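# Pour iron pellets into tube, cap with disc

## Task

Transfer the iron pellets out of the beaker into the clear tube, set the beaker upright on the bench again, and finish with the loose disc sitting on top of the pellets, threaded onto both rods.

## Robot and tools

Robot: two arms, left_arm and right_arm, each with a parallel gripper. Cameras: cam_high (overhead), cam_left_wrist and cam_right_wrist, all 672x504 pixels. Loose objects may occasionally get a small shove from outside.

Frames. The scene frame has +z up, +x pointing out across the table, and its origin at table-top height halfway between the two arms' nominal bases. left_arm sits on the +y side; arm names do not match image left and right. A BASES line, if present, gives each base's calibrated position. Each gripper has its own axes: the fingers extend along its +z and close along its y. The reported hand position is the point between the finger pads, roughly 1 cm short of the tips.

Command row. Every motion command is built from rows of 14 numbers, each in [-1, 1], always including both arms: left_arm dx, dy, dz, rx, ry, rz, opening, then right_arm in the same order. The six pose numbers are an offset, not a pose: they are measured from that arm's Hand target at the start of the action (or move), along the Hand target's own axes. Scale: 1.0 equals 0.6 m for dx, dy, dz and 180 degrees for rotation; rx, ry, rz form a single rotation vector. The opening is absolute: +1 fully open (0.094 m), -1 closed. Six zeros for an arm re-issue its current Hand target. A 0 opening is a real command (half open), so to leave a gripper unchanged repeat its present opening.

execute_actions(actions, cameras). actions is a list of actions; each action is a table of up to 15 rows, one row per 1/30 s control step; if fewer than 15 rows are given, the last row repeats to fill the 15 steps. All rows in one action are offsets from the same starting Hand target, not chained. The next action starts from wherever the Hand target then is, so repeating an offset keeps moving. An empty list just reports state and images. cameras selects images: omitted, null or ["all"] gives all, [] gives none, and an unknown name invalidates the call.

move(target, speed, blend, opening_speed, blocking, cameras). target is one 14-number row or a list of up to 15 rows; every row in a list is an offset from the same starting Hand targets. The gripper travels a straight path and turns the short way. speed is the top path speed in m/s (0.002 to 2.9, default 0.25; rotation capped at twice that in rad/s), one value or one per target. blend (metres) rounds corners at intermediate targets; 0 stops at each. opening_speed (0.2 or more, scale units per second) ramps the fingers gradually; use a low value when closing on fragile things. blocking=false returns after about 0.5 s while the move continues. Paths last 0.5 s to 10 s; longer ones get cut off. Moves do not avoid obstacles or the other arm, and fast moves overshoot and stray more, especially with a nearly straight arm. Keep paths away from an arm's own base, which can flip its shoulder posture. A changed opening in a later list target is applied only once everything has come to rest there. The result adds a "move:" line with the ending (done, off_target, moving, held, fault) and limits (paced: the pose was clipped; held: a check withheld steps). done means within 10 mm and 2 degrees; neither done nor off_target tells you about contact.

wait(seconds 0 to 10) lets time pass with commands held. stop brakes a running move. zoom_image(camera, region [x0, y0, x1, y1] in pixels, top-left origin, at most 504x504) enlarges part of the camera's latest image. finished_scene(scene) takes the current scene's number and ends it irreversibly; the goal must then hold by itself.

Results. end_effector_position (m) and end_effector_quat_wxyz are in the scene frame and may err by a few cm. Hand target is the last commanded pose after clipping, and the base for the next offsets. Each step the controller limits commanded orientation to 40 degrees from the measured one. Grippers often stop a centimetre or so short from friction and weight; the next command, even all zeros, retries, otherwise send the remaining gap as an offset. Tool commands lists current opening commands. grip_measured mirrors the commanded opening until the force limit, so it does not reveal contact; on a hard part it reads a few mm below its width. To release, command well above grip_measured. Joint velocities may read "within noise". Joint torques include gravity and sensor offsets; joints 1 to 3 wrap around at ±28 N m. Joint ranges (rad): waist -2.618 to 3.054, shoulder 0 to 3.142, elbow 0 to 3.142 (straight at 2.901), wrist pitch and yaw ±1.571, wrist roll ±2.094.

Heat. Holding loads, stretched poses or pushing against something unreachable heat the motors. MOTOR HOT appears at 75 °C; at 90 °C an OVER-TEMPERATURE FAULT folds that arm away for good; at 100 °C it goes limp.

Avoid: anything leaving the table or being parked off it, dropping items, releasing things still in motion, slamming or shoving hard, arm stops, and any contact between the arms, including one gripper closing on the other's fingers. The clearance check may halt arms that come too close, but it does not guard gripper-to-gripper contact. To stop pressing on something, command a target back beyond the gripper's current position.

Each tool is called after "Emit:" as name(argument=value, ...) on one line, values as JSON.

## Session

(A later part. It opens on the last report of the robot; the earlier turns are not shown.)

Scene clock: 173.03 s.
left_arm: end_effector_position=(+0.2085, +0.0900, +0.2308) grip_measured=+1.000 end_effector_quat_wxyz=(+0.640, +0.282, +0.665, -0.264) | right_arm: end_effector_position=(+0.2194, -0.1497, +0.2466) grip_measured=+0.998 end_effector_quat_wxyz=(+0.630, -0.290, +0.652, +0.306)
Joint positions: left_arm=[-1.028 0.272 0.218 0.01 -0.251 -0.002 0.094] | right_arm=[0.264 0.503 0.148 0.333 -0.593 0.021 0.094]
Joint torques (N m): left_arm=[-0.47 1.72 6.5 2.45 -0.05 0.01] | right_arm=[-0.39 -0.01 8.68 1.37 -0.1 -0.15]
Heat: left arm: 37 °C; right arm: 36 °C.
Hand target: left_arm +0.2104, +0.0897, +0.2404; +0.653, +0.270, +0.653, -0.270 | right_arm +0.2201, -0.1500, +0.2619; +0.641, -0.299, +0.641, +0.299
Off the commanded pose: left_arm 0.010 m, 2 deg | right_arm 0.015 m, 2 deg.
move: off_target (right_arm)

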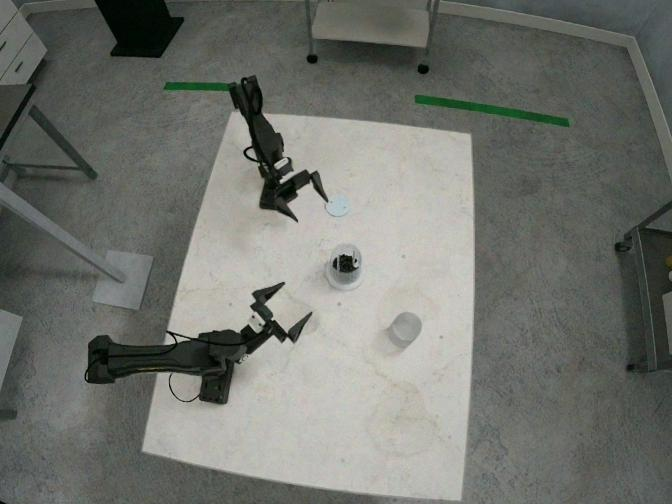

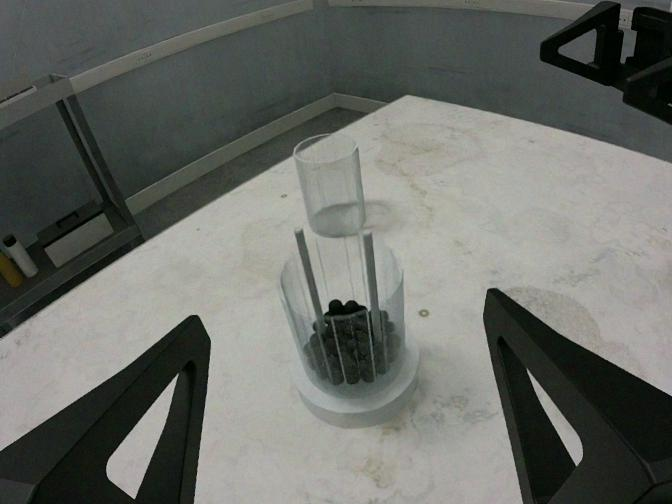

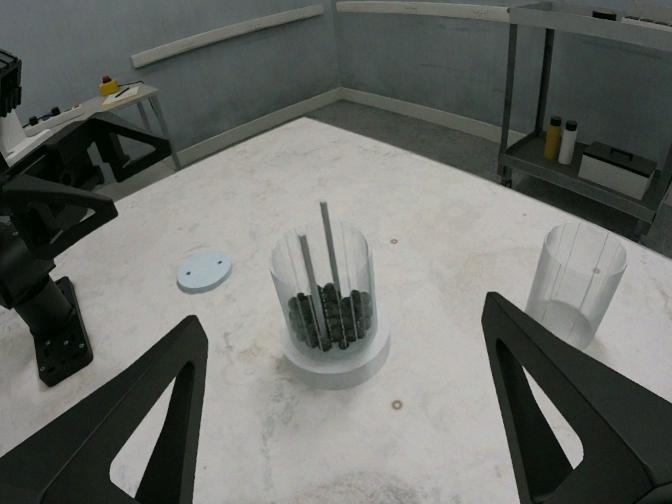

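Emit:
move(target=[0.2173,0.1885,-0.0715,0.0627,0.2657,0.0279,1,0,0,0,0,0,0,1], speed=0.15)

Emit:
zoom_image(camera="cam_left_wrist", region=[180, 180, 500, 440])

Scene clock: 183.93 s.
left_arm: end_effector_position=(+0.2566, +0.2005, +0.1007) grip_measured=+1.000 end_effector_quat_wxyz=(+0.308, +0.437, +0.827, -0.172) | right_arm: end_effector_position=(+0.2193, -0.1497, +0.2463) grip_measured=+0.998 end_effector_quat_wxyz=(+0.630, -0.290, +0.652, +0.305)
Joint positions: left_arm=[0.078 0.997 0.572 -0.738 0.612 0.903 0.094] | right_arm=[0.264 0.503 0.148 0.332 -0.593 0.02 0.094]
Joint torques (N m): left_arm=[0.8 -1.29 8.75 0.9 0.4 0.15] | right_arm=[-0.24 0.06 8.75 1.33 -0.11 -0.16]
Heat: left arm: 36 °C; right arm: 34 °C.
Hand target: left_arm +0.2599, +0.2001, +0.1100; +0.315, +0.445, +0.821, -0.171 | right_arm +0.2201, -0.1500, +0.2619; +0.641, -0.299, +0.641, +0.299
Off the commanded pose: left_arm 0.010 m, 1 deg | right_arm 0.016 m, 2 deg.
move: off_target (right_arm)

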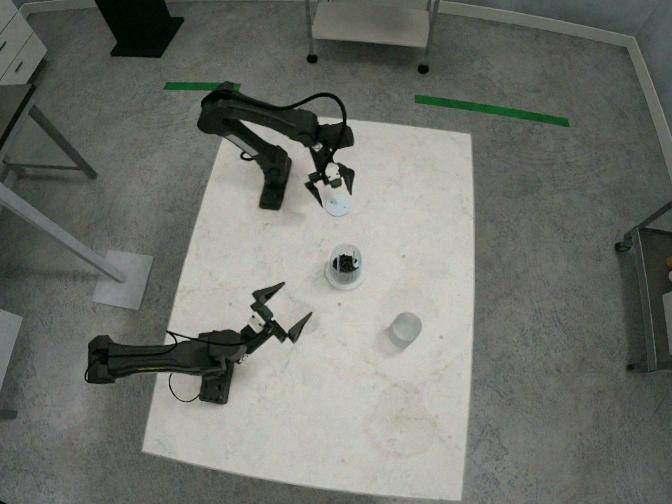

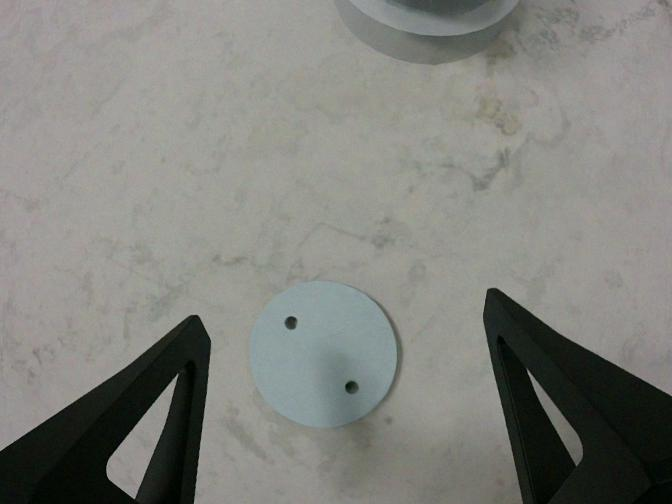

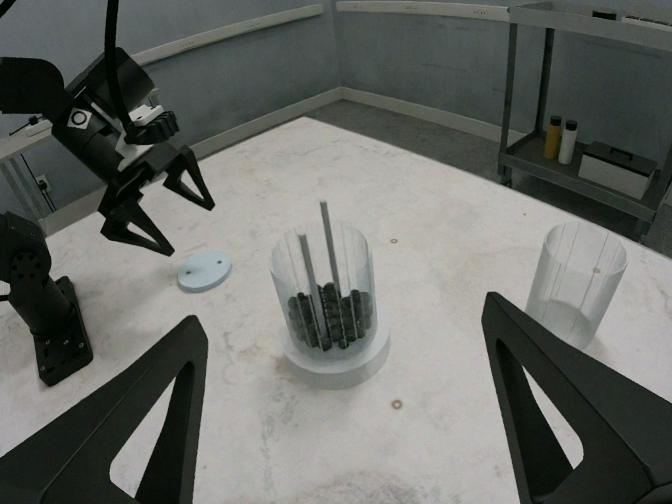

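Scaled by 1.575 from the camera's 672x504 image, which has a finer 960x720 frame.

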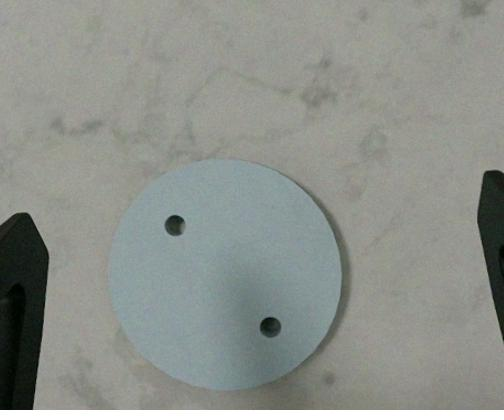

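Emit:
move(target=[0.106,0.0167,0.0518,0,0,0,1,0,0,0,0,0,0,1], speed=0.1)

Emit:
zoom_image(camera="cam_right_wrist", region=[80, 150, 300, 320])

Scene clock: 187.17 s.
left_arm: end_effector_position=(+0.2479, +0.2318, +0.0393) grip_measured=+1.000 end_effector_quat_wxyz=(+0.293, +0.436, +0.835, -0.166) | right_arm: end_effector_position=(+0.2193, -0.1497, +0.2463) grip_measured=+0.998 end_effector_quat_wxyz=(+0.630, -0.290, +0.652, +0.305)
Joint positions: left_arm=[0.264 1.144 0.413 -0.582 0.644 1.123 0.094] | right_arm=[0.264 0.503 0.148 0.332 -0.593 0.02 0.094]
Joint torques (N m): left_arm=[0.73 -1.73 5.24 1.11 0.74 0.13] | right_arm=[-0.36 -0.06 8.68 1.35 -0.12 -0.16]
Heat: left arm: 35 °C; right arm: 34 °C.
Hand target: left_arm +0.2539, +0.2278, +0.0444; +0.315, +0.445, +0.821, -0.171 | right_arm +0.2201, -0.1500, +0.2619; +0.641, -0.299, +0.641, +0.299
Off the commanded pose: left_arm 0.009 m, 3 deg | right_arm 0.016 m, 2 deg.
move: off_target (left_arm, right_arm)

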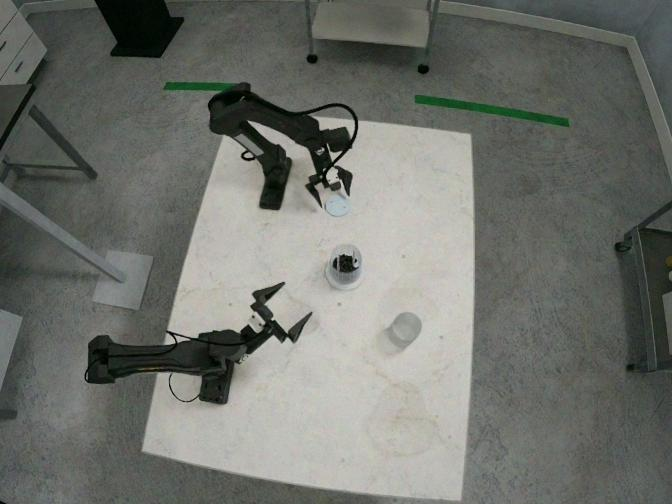

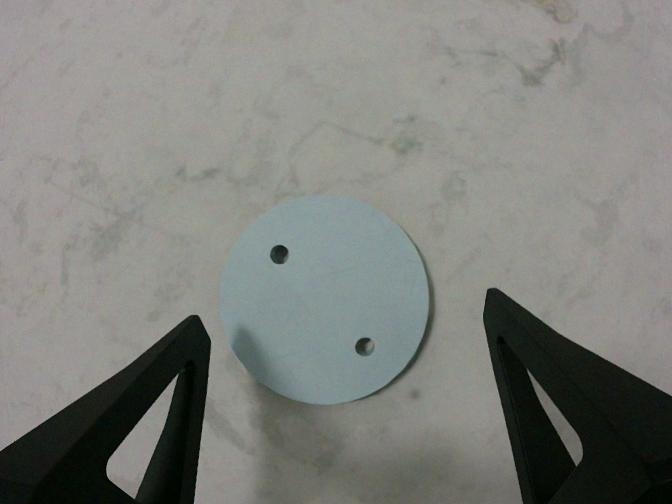

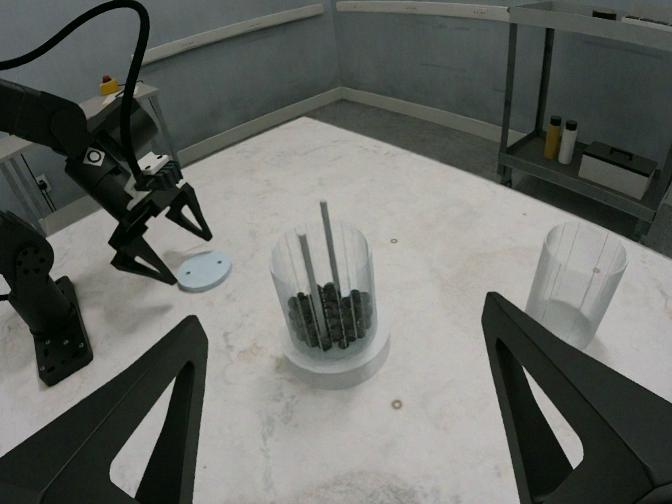

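Scaled by 2.291 from the camera's 672x504 image, which has a finer 960x720 frame.

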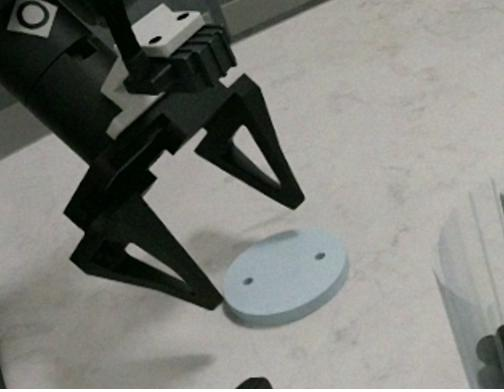

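Emit:
move(target=[0.0295,0.0117,0.0328,0,0,0,1,0,0,0,0,0,0,1], speed=0.06)

Emit:
zoom_image(camera="cam_right_wrist", region=[80, 150, 300, 320])

Scene clock: 189.73 s.
left_arm: end_effector_position=(+0.2560, +0.2338, +0.0155) grip_measured=+1.000 end_effector_quat_wxyz=(+0.300, +0.442, +0.829, -0.167) | right_arm: end_effector_position=(+0.2193, -0.1497, +0.2463) grip_measured=+0.998 end_effector_quat_wxyz=(+0.630, -0.290, +0.652, +0.305)
Joint positions: left_arm=[0.276 1.278 0.367 -0.405 0.661 1.152 0.094] | right_arm=[0.264 0.503 0.148 0.332 -0.593 0.02 0.094]
Joint torques (N m): left_arm=[0.47 -1.87 4.44 1.08 0.56 0.08] | right_arm=[-0.47 0.05 8.57 1.38 -0.11 -0.19]
Heat: left arm: 35 °C; right arm: 34 °C.
Hand target: left_arm +0.2598, +0.2316, +0.0179; +0.315, +0.445, +0.821, -0.171 | right_arm +0.2201, -0.1500, +0.2619; +0.641, -0.299, +0.641, +0.299
Off the commanded pose: left_arm 0.005 m, 2 deg | right_arm 0.016 m, 2 deg.
move: off_target (right_arm)

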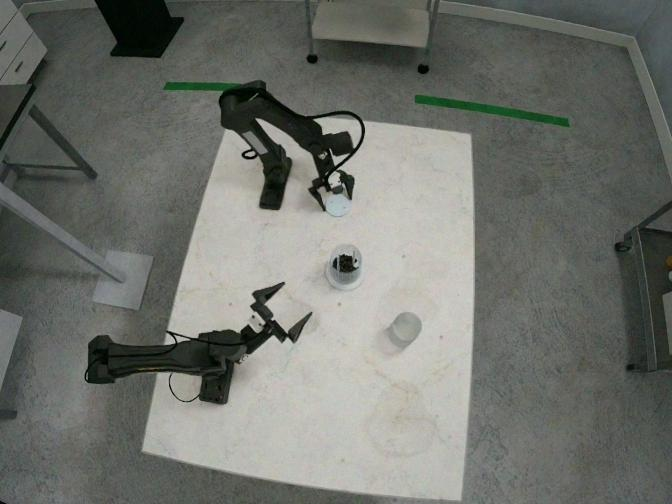

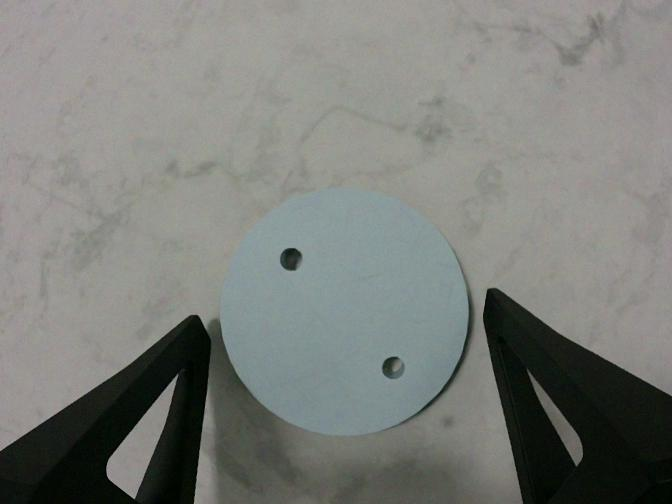

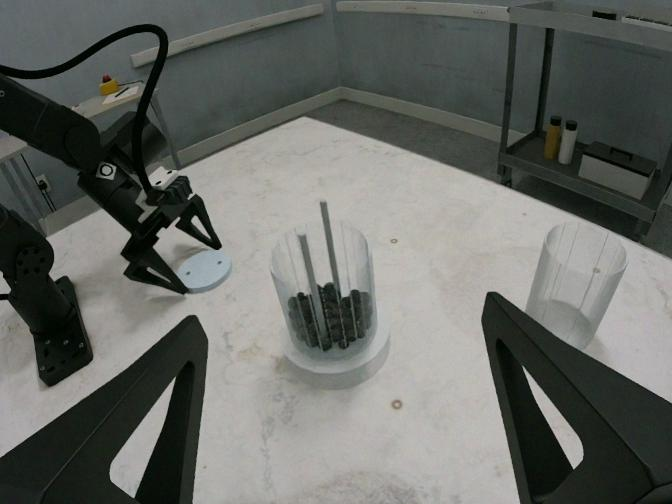

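Scaled by 2.291 from the camera's 672x504 image, which has a finer 960x720 frame.

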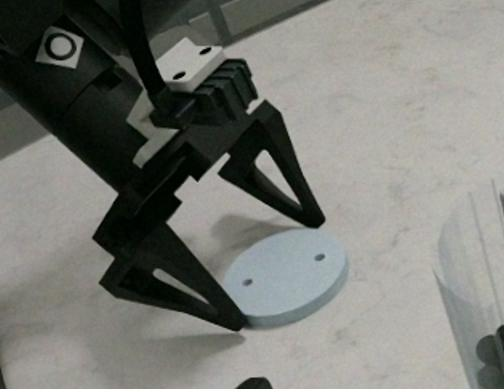

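Emit:
move(target=[0.0045,0,0.005,0,0,0,1,0,0,0,0,0,0,1], speed=0.04, cameras=[])

Emit:
zoom_image(camera="cam_right_wrist", region=[80, 150, 300, 320])

Scene clock: 191.33 s.
left_arm: end_effector_position=(+0.2597, +0.2336, +0.0149) grip_measured=+1.000 end_effector_quat_wxyz=(+0.309, +0.445, +0.824, -0.165) | right_arm: end_effector_position=(+0.2193, -0.1497, +0.2463) grip_measured=+0.998 end_effector_quat_wxyz=(+0.630, -0.290, +0.652, +0.305)
Joint positions: left_arm=[0.277 1.29 0.361 -0.37 0.672 1.156 0.094] | right_arm=[0.264 0.503 0.148 0.332 -0.593 0.02 0.094]
Joint torques (N m): left_arm=[0.34 -1.89 4.08 0.97 0.44 0.05] | right_arm=[-0.38 0.12 8.62 1.37 -0.12 -0.12]
Heat: left arm: 35 °C; right arm: 33 °C.
Hand target: left_arm +0.2598, +0.2316, +0.0139; +0.315, +0.445, +0.821, -0.171 | right_arm +0.2201, -0.1500, +0.2619; +0.641, -0.299, +0.641, +0.299
Off the commanded pose: left_arm 0.002 m, 1 deg | right_arm 0.016 m, 2 deg.
move: off_target (right_arm)
No camera images: "cameras" was empty.

Scaled by 2.291 from the camera's 672x504 image, which has a finer 960x720 frame.

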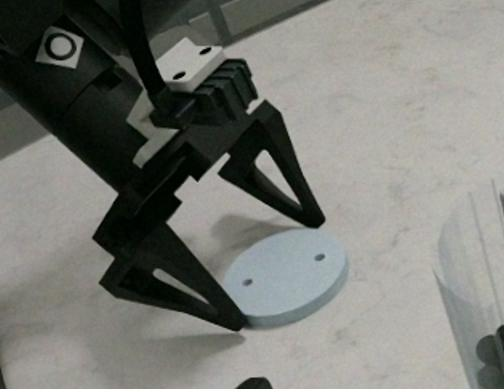

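Emit:
execute_actions(actions=[], cameras=["cam_left_wrist","cam_right_wrist"])

Emit:
zoom_image(camera="cam_right_wrist", region=[140, 180, 260, 310])

Scene clock: 192.00 s.
left_arm: end_effector_position=(+0.2597, +0.2336, +0.0149) grip_measured=+1.000 end_effector_quat_wxyz=(+0.309, +0.445, +0.824, -0.165) | right_arm: end_effector_position=(+0.2193, -0.1497, +0.2463) grip_measured=+0.998 end_effector_quat_wxyz=(+0.630, -0.290, +0.652, +0.305)
Joint positions: left_arm=[0.277 1.29 0.361 -0.37 0.672 1.156 0.094] | right_arm=[0.264 0.503 0.148 0.332 -0.593 0.02 0.094]
Joint velocities: within noise
Joint torques (N m): left_arm=[0.59 -1.83 4.14 1.07 0.49 0.04] | right_arm=[-0.38 0.05 8.59 1.37 -0.11 -0.18]
Heat: left arm: 35 °C; right arm: 33 °C.
Hand target: left_arm +0.2598, +0.2316, +0.0139; +0.315, +0.445, +0.821, -0.171 | right_arm +0.2201, -0.1500, +0.2619; +0.641, -0.299, +0.641, +0.299
Tool commands: left_gripper/opening=+1.0 right_gripper/opening=+1.0
Off the commanded pose: left_arm 0.002 m, 1 deg | right_arm 0.016 m, 2 deg.
Images, in order (width x height): cam_left_wrist 672x504, cam_right_wrist 672x504.

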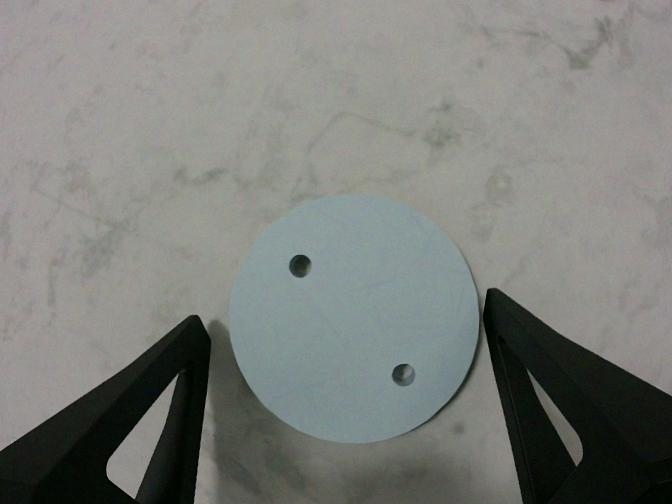

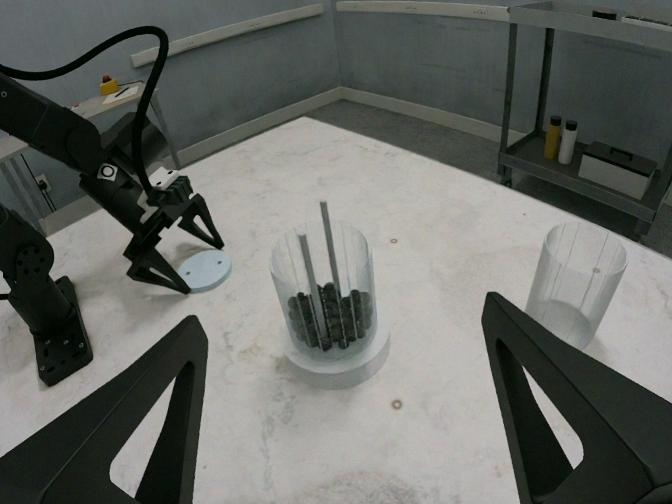

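Scaled by 3.877 from the camera's 672x504 image, which has a finer 960x720 frame.

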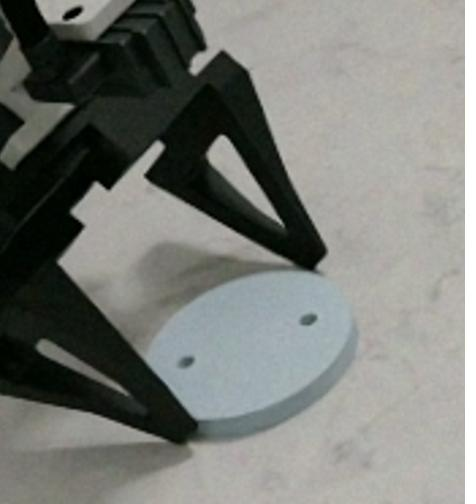

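Emit:
move(target=[0,0,0,0,0,0,0.45,0,0,0,0,0,0,1], speed=0.04, opening_speed=0.25)

Emit:
zoom_image(camera="cam_right_wrist", region=[140, 180, 260, 310])

Scene clock: 195.30 s.
left_arm: end_effector_position=(+0.2604, +0.2341, +0.0150) grip_measured=+0.662 end_effector_quat_wxyz=(+0.311, +0.445, +0.824, -0.164) | right_arm: end_effector_position=(+0.2193, -0.1497, +0.2463) grip_measured=+0.998 end_effector_quat_wxyz=(+0.630, -0.290, +0.652, +0.305)
Joint positions: left_arm=[0.279 1.29 0.361 -0.367 0.672 1.156 0.078] | right_arm=[0.264 0.503 0.148 0.332 -0.593 0.02 0.094]
Joint torques (N m): left_arm=[0.39 -1.95 4.08 1.04 0.5 0.09] | right_arm=[-0.42 0.06 8.65 1.37 -0.09 -0.16]
Heat: left arm: 34 °C; right arm: 33 °C.
Hand target: left_arm +0.2598, +0.2316, +0.0139; +0.315, +0.445, +0.821, -0.171 | right_arm +0.2201, -0.1500, +0.2619; +0.641, -0.299, +0.641, +0.299
Off the commanded pose: left_arm 0.003 m, 1 deg | right_arm 0.016 m, 2 deg.
move: off_target (right_arm)

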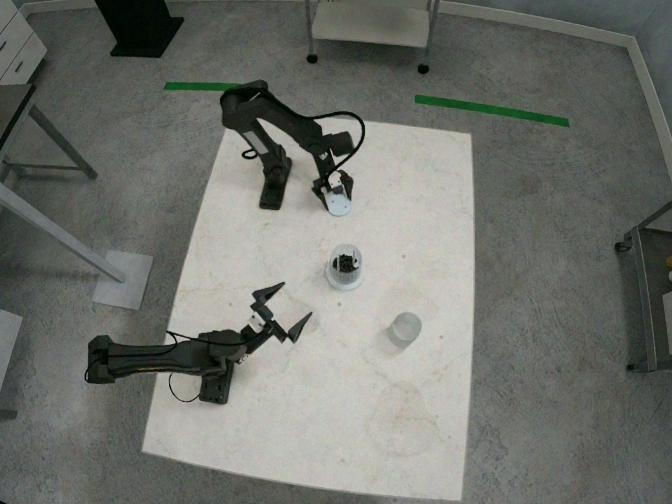

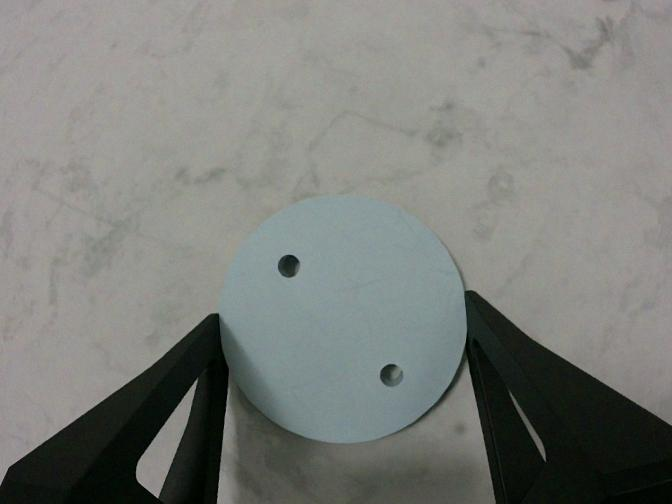

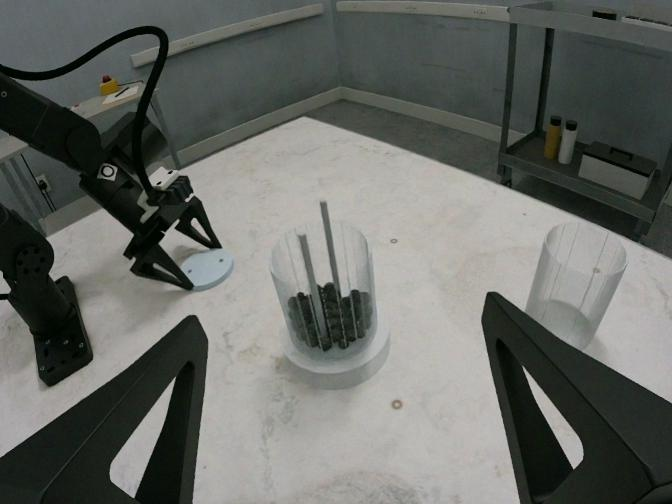

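Scaled by 3.877 from the camera's 672x504 image, which has a finer 960x720 frame.

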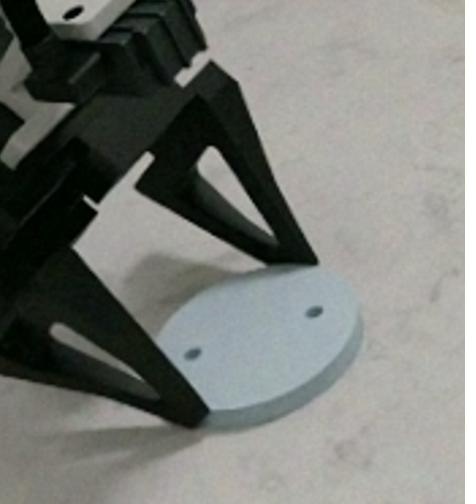

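Emit:
move(target=[[-0.2119,0,-0.2353,0,0,0,0.45,0,-0.1475,-0.072,0,0,0,1],[-0.4472,-0.2533,-0.0368,-0.1884,0,-0.2093,0.45,0,-0.1475,-0.072,0,0,0,1]], speed=[0.1,0.12], blend=0.03)

Emit:
zoom_image(camera="cam_left_wrist", region=[200, 20, 500, 460])

Scene clock: 204.57 s.
left_arm: end_effector_position=(+0.2268, -0.0048, +0.1991) grip_measured=+0.662 end_effector_quat_wxyz=(+0.338, +0.065, +0.939, -0.021) | right_arm: end_effector_position=(+0.2575, -0.2385, +0.2446) grip_measured=+0.998 end_effector_quat_wxyz=(+0.623, -0.276, +0.660, +0.316)
Joint positions: left_arm=[-1.299 1.554 1.376 -1.09 -0.632 -1.077 0.078] | right_arm=[-0.402 0.891 0.226 0.586 -1.254 0 0.094]
Joint torques (N m): left_arm=[-0.39 -5.24 8.79 0.78 -0.67 -0.12] | right_arm=[-0.59 -0.66 7.66 1.58 -0.13 0.03]
Heat: left arm: 34 °C; right arm: 33 °C.
Hand target: left_arm +0.2331, -0.0061, +0.2097; +0.358, +0.051, +0.932, -0.019 | right_arm +0.2601, -0.2400, +0.2619; +0.641, -0.299, +0.641, +0.299
Off the commanded pose: left_arm 0.012 m, 3 deg | right_arm 0.018 m, 5 deg.
move: off_target (left_arm, right_arm)

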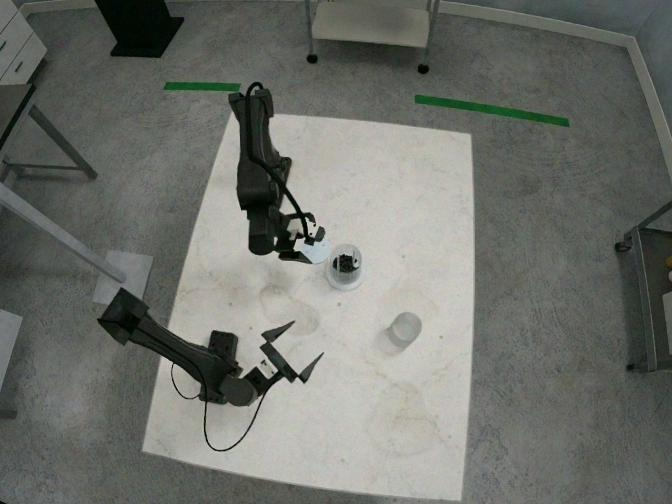

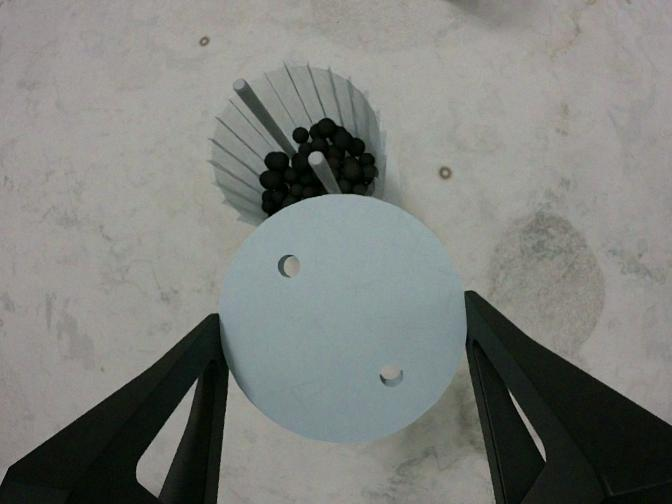

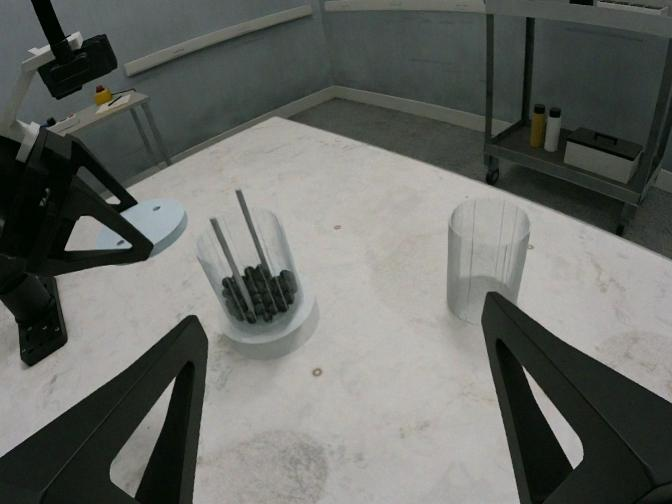

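Scaled by 1.145 from the camera's 672x504 image, which has a finer 960x720 frame.

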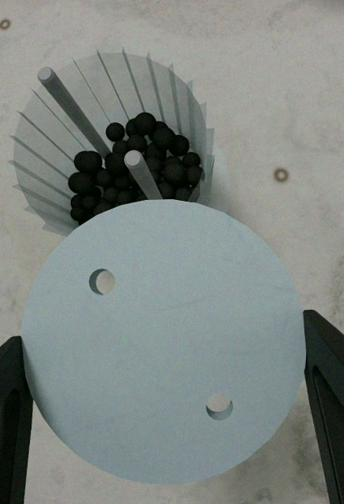

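Emit:
move(target=[-0.089,0.0252,0.098,-0.0089,-0.0089,-0.0099,0.45,0,0,0,0,0,0,1], speed=0.08)

Emit:
zoom_image(camera="cam_left_wrist", region=[200, 180, 480, 450])

Emit:
zoom_image(camera="cam_right_wrist", region=[100, 100, 360, 360])

Scene clock: 208.30 s.
left_arm: end_effector_position=(+0.3041, +0.0119, +0.1899) grip_measured=+0.662 end_effector_quat_wxyz=(+0.352, +0.042, +0.935, +0.007) | right_arm: end_effector_position=(+0.2575, -0.2385, +0.2446) grip_measured=+0.998 end_effector_quat_wxyz=(+0.623, -0.276, +0.660, +0.316)
Joint positions: left_arm=[-1.068 1.612 1.376 -0.93 -0.613 -0.865 0.078] | right_arm=[-0.402 0.891 0.226 0.586 -1.254 0 0.094]
Joint torques (N m): left_arm=[0.31 -6.17 8.87 1.5 -0.37 0.06] | right_arm=[-0.55 -0.61 7.51 1.58 -0.16 0]
Heat: left arm: 34 °C; right arm: 33 °C.
Hand target: left_arm +0.3133, +0.0003, +0.2018; +0.371, +0.031, +0.928, -0.013 | right_arm +0.2601, -0.2400, +0.2619; +0.641, -0.299, +0.641, +0.299
Off the commanded pose: left_arm 0.019 m, 3 deg | right_arm 0.018 m, 5 deg.
move: off_target (left_arm, right_arm)

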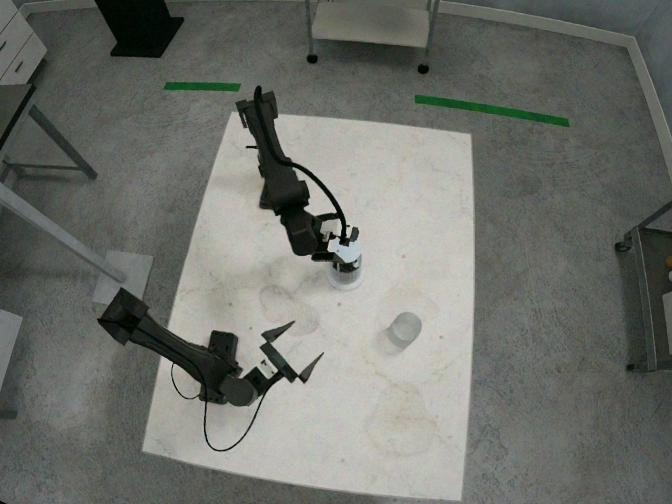

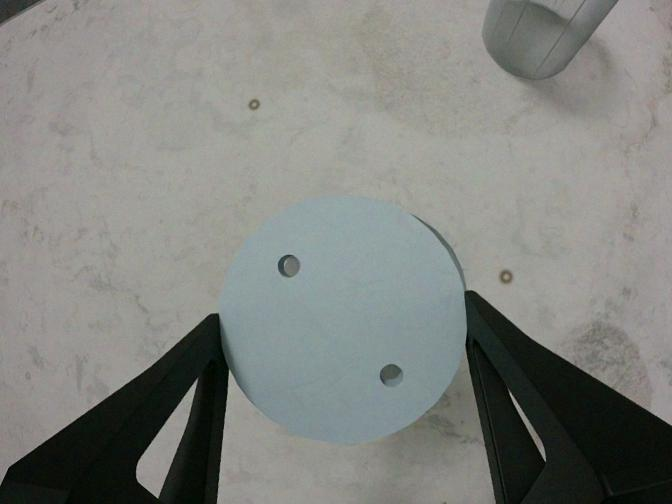

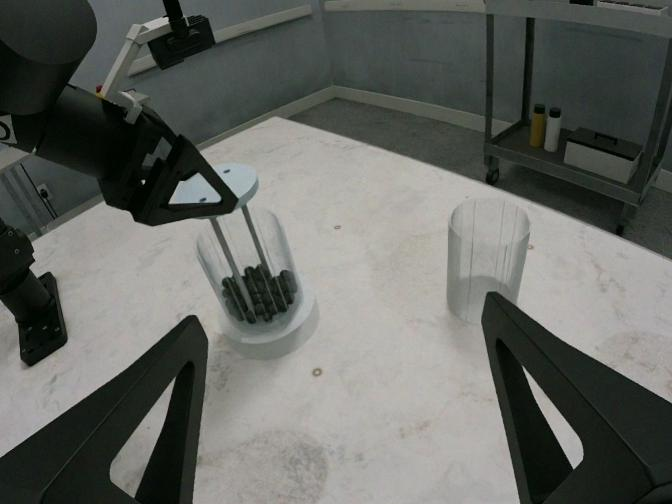

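Scaled by 1.800 from the camera's 672x504 image, which has a finer 960x720 frame.

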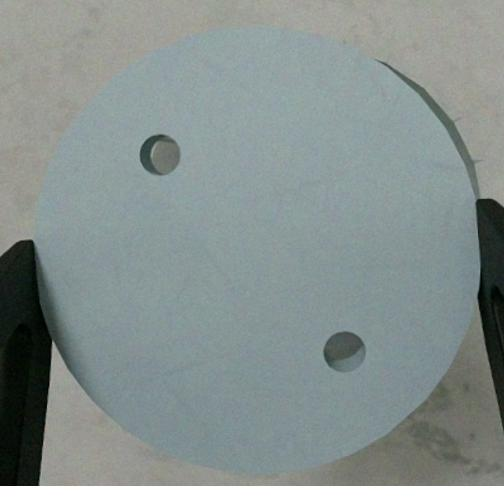

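Scaled by 1.938 from the camera's 672x504 image, which has a finer 960x720 frame.

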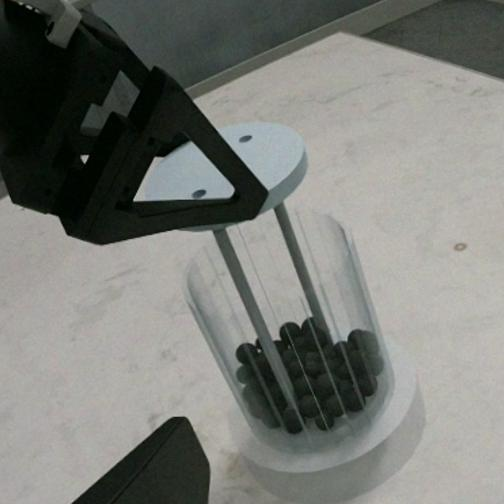

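Emit:
zoom_image(camera="cam_left_wrist", region=[265, 245, 315, 290])

Emit:
zoom_image(camera="cam_left_wrist", region=[365, 350, 415, 395])

Scaled by 10.080 from the camera's 672x504 image, which has a finer 960x720 frame.

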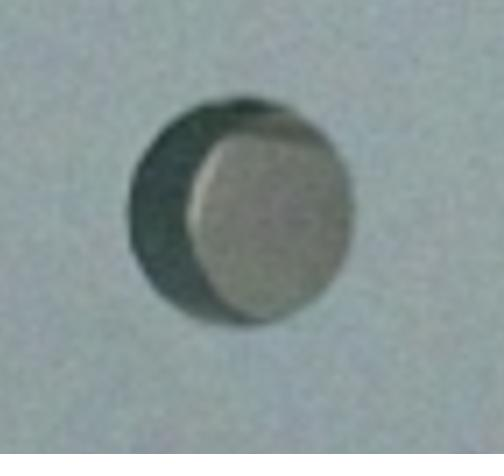

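Scaled by 10.080 from the camera's 672x504 image, which has a finer 960x720 frame.

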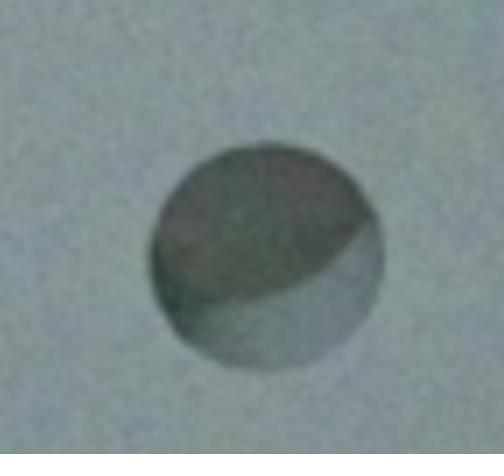

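Emit:
move(target=[-0.0045,-0.017,0.0043,0.0044,0,-0.0072,0.45,0,0,0,0,0,0,1], speed=0.06, cameras=["cam_left_wrist","cam_right_wrist"])

Emit:
zoom_image(camera="cam_left_wrist", region=[265, 245, 315, 290])

Emit:
zoom_image(camera="cam_left_wrist", region=[365, 350, 415, 395])

Emit:
zoom_image(camera="cam_right_wrist", region=[140, 130, 300, 290])

Scene clock: 211.40 s.
left_arm: end_effector_position=(+0.3077, +0.0028, +0.1897) grip_measured=+0.662 end_effector_quat_wxyz=(+0.352, +0.041, +0.935, +0.001) | right_arm: end_effector_position=(+0.2575, -0.2385, +0.2446) grip_measured=+0.998 end_effector_quat_wxyz=(+0.623, -0.276, +0.660, +0.316)
Joint positions: left_arm=[-1.068 1.64 1.404 -0.919 -0.606 -0.865 0.078] | right_arm=[-0.402 0.891 0.226 0.586 -1.254 0 0.094]
Joint torques (N m): left_arm=[-0.02 -6.43 9.2 1.44 -0.37 -0.09] | right_arm=[-0.59 -0.62 7.47 1.56 -0.14 0.03]
Heat: left arm: 34 °C; right arm: 33 °C.
Hand target: left_arm +0.3163, -0.0101, +0.2018; +0.371, +0.023, +0.928, -0.023 | right_arm +0.2601, -0.2400, +0.2619; +0.641, -0.299, +0.641, +0.299
Off the commanded pose: left_arm 0.020 m, 4 deg | right_arm 0.018 m, 5 deg.
move: off_target (left_arm, right_arm)
Images, in order (width x height): cam_left_wrist 672x504, cam_right_wrist 672x504.

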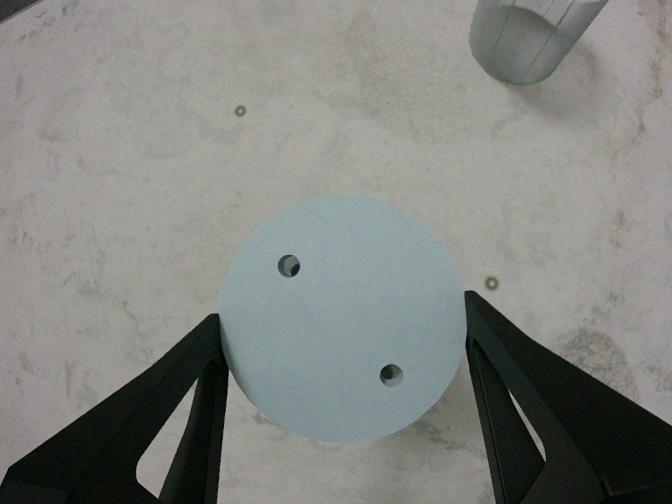

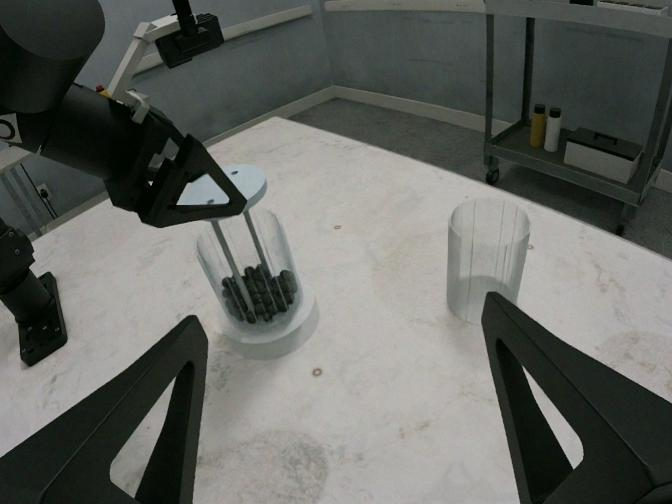

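Scaled by 10.080 from the camera's 672x504 image, which has a finer 960x720 frame.

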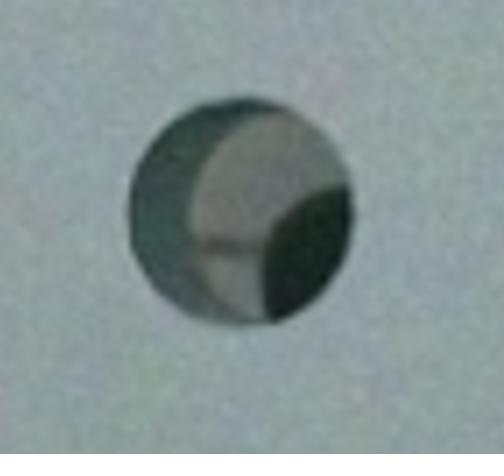

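Scaled by 10.080 from the camera's 672x504 image, which has a finer 960x720 frame.

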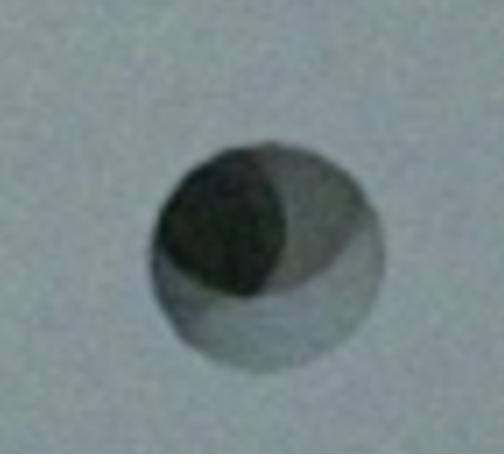

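Scaled by 3.150 from the camera's 672x504 image, which has a finer 960x720 frame.

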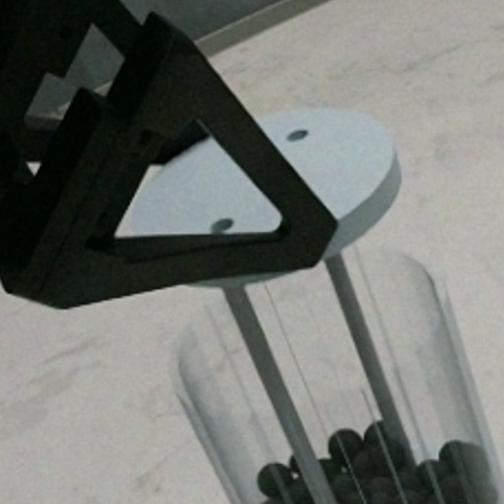

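Emit:
move(target=[0.0075,-0.0025,0.0085,0.0122,0,-0.001,0.45,0,0,0,0,0,0,1], speed=0.04, cameras=["cam_left_wrist","cam_right_wrist"])

Emit:
zoom_image(camera="cam_left_wrist", region=[265, 245, 315, 290])

Emit:
zoom_image(camera="cam_left_wrist", region=[365, 350, 415, 395])

Emit:
zoom_image(camera="cam_right_wrist", region=[140, 130, 300, 290])

Scene clock: 215.43 s.
left_arm: end_effector_position=(+0.3090, -0.0089, +0.1855) grip_measured=+0.662 end_effector_quat_wxyz=(+0.353, +0.040, +0.934, -0.026) | right_arm: end_effector_position=(+0.2575, -0.2385, +0.2446) grip_measured=+0.998 end_effector_quat_wxyz=(+0.623, -0.276, +0.660, +0.316)
Joint positions: left_arm=[-1.068 1.64 1.379 -0.846 -0.577 -0.858 0.078] | right_arm=[-0.402 0.891 0.226 0.586 -1.254 0 0.094]
Joint torques (N m): left_arm=[0.64 -8.62 6.06 1.55 -0.31 0.03] | right_arm=[-0.58 -0.59 7.54 1.56 -0.11 0.02]
Heat: left arm: 34 °C; right arm: 33 °C.
Hand target: left_arm +0.3165, -0.0118, +0.1950; +0.370, +0.029, +0.928, -0.042 | right_arm +0.2601, -0.2400, +0.2619; +0.641, -0.299, +0.641, +0.299
Off the commanded pose: left_arm 0.013 m, 3 deg | right_arm 0.018 m, 5 deg.
move: off_target (left_arm, right_arm)
Images, in order (width x height): cam_left_wrist 672x504, cam_right_wrist 672x504.

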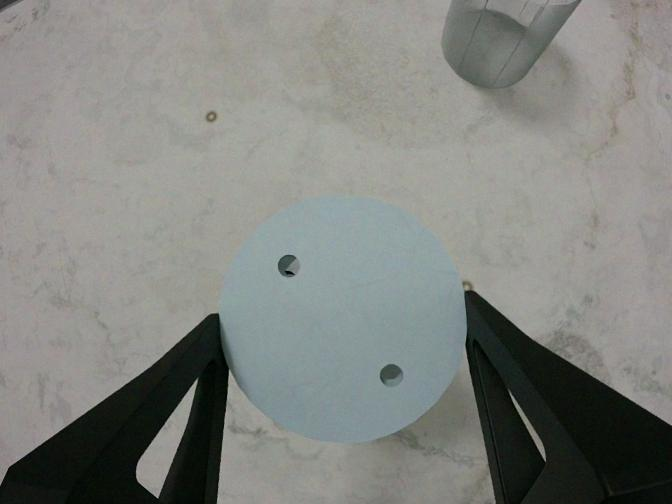

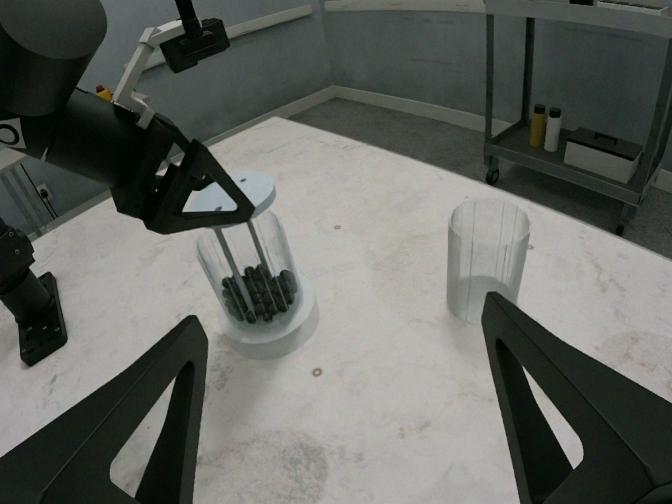

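Scaled by 10.080 from the camera's 672x504 image, which has a finer 960x720 frame.

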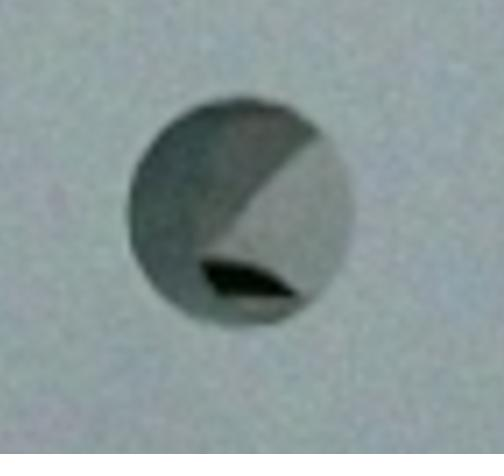

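Scaled by 10.080 from the camera's 672x504 image, which has a finer 960x720 frame.

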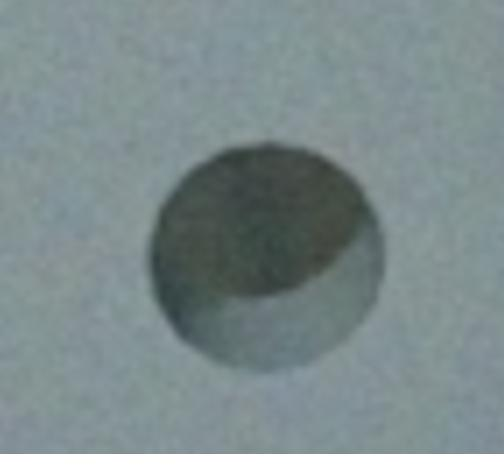

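Scaled by 3.150 from the camera's 672x504 image, which has a finer 960x720 frame.

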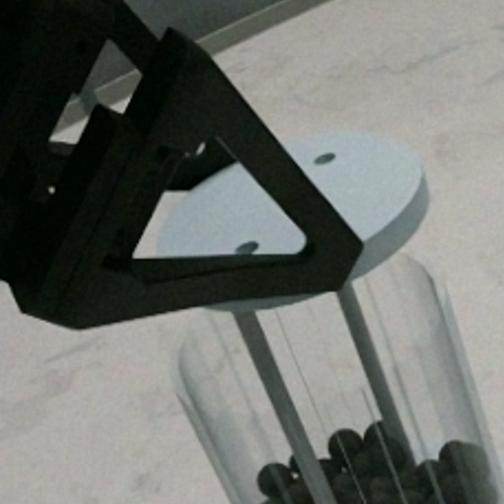

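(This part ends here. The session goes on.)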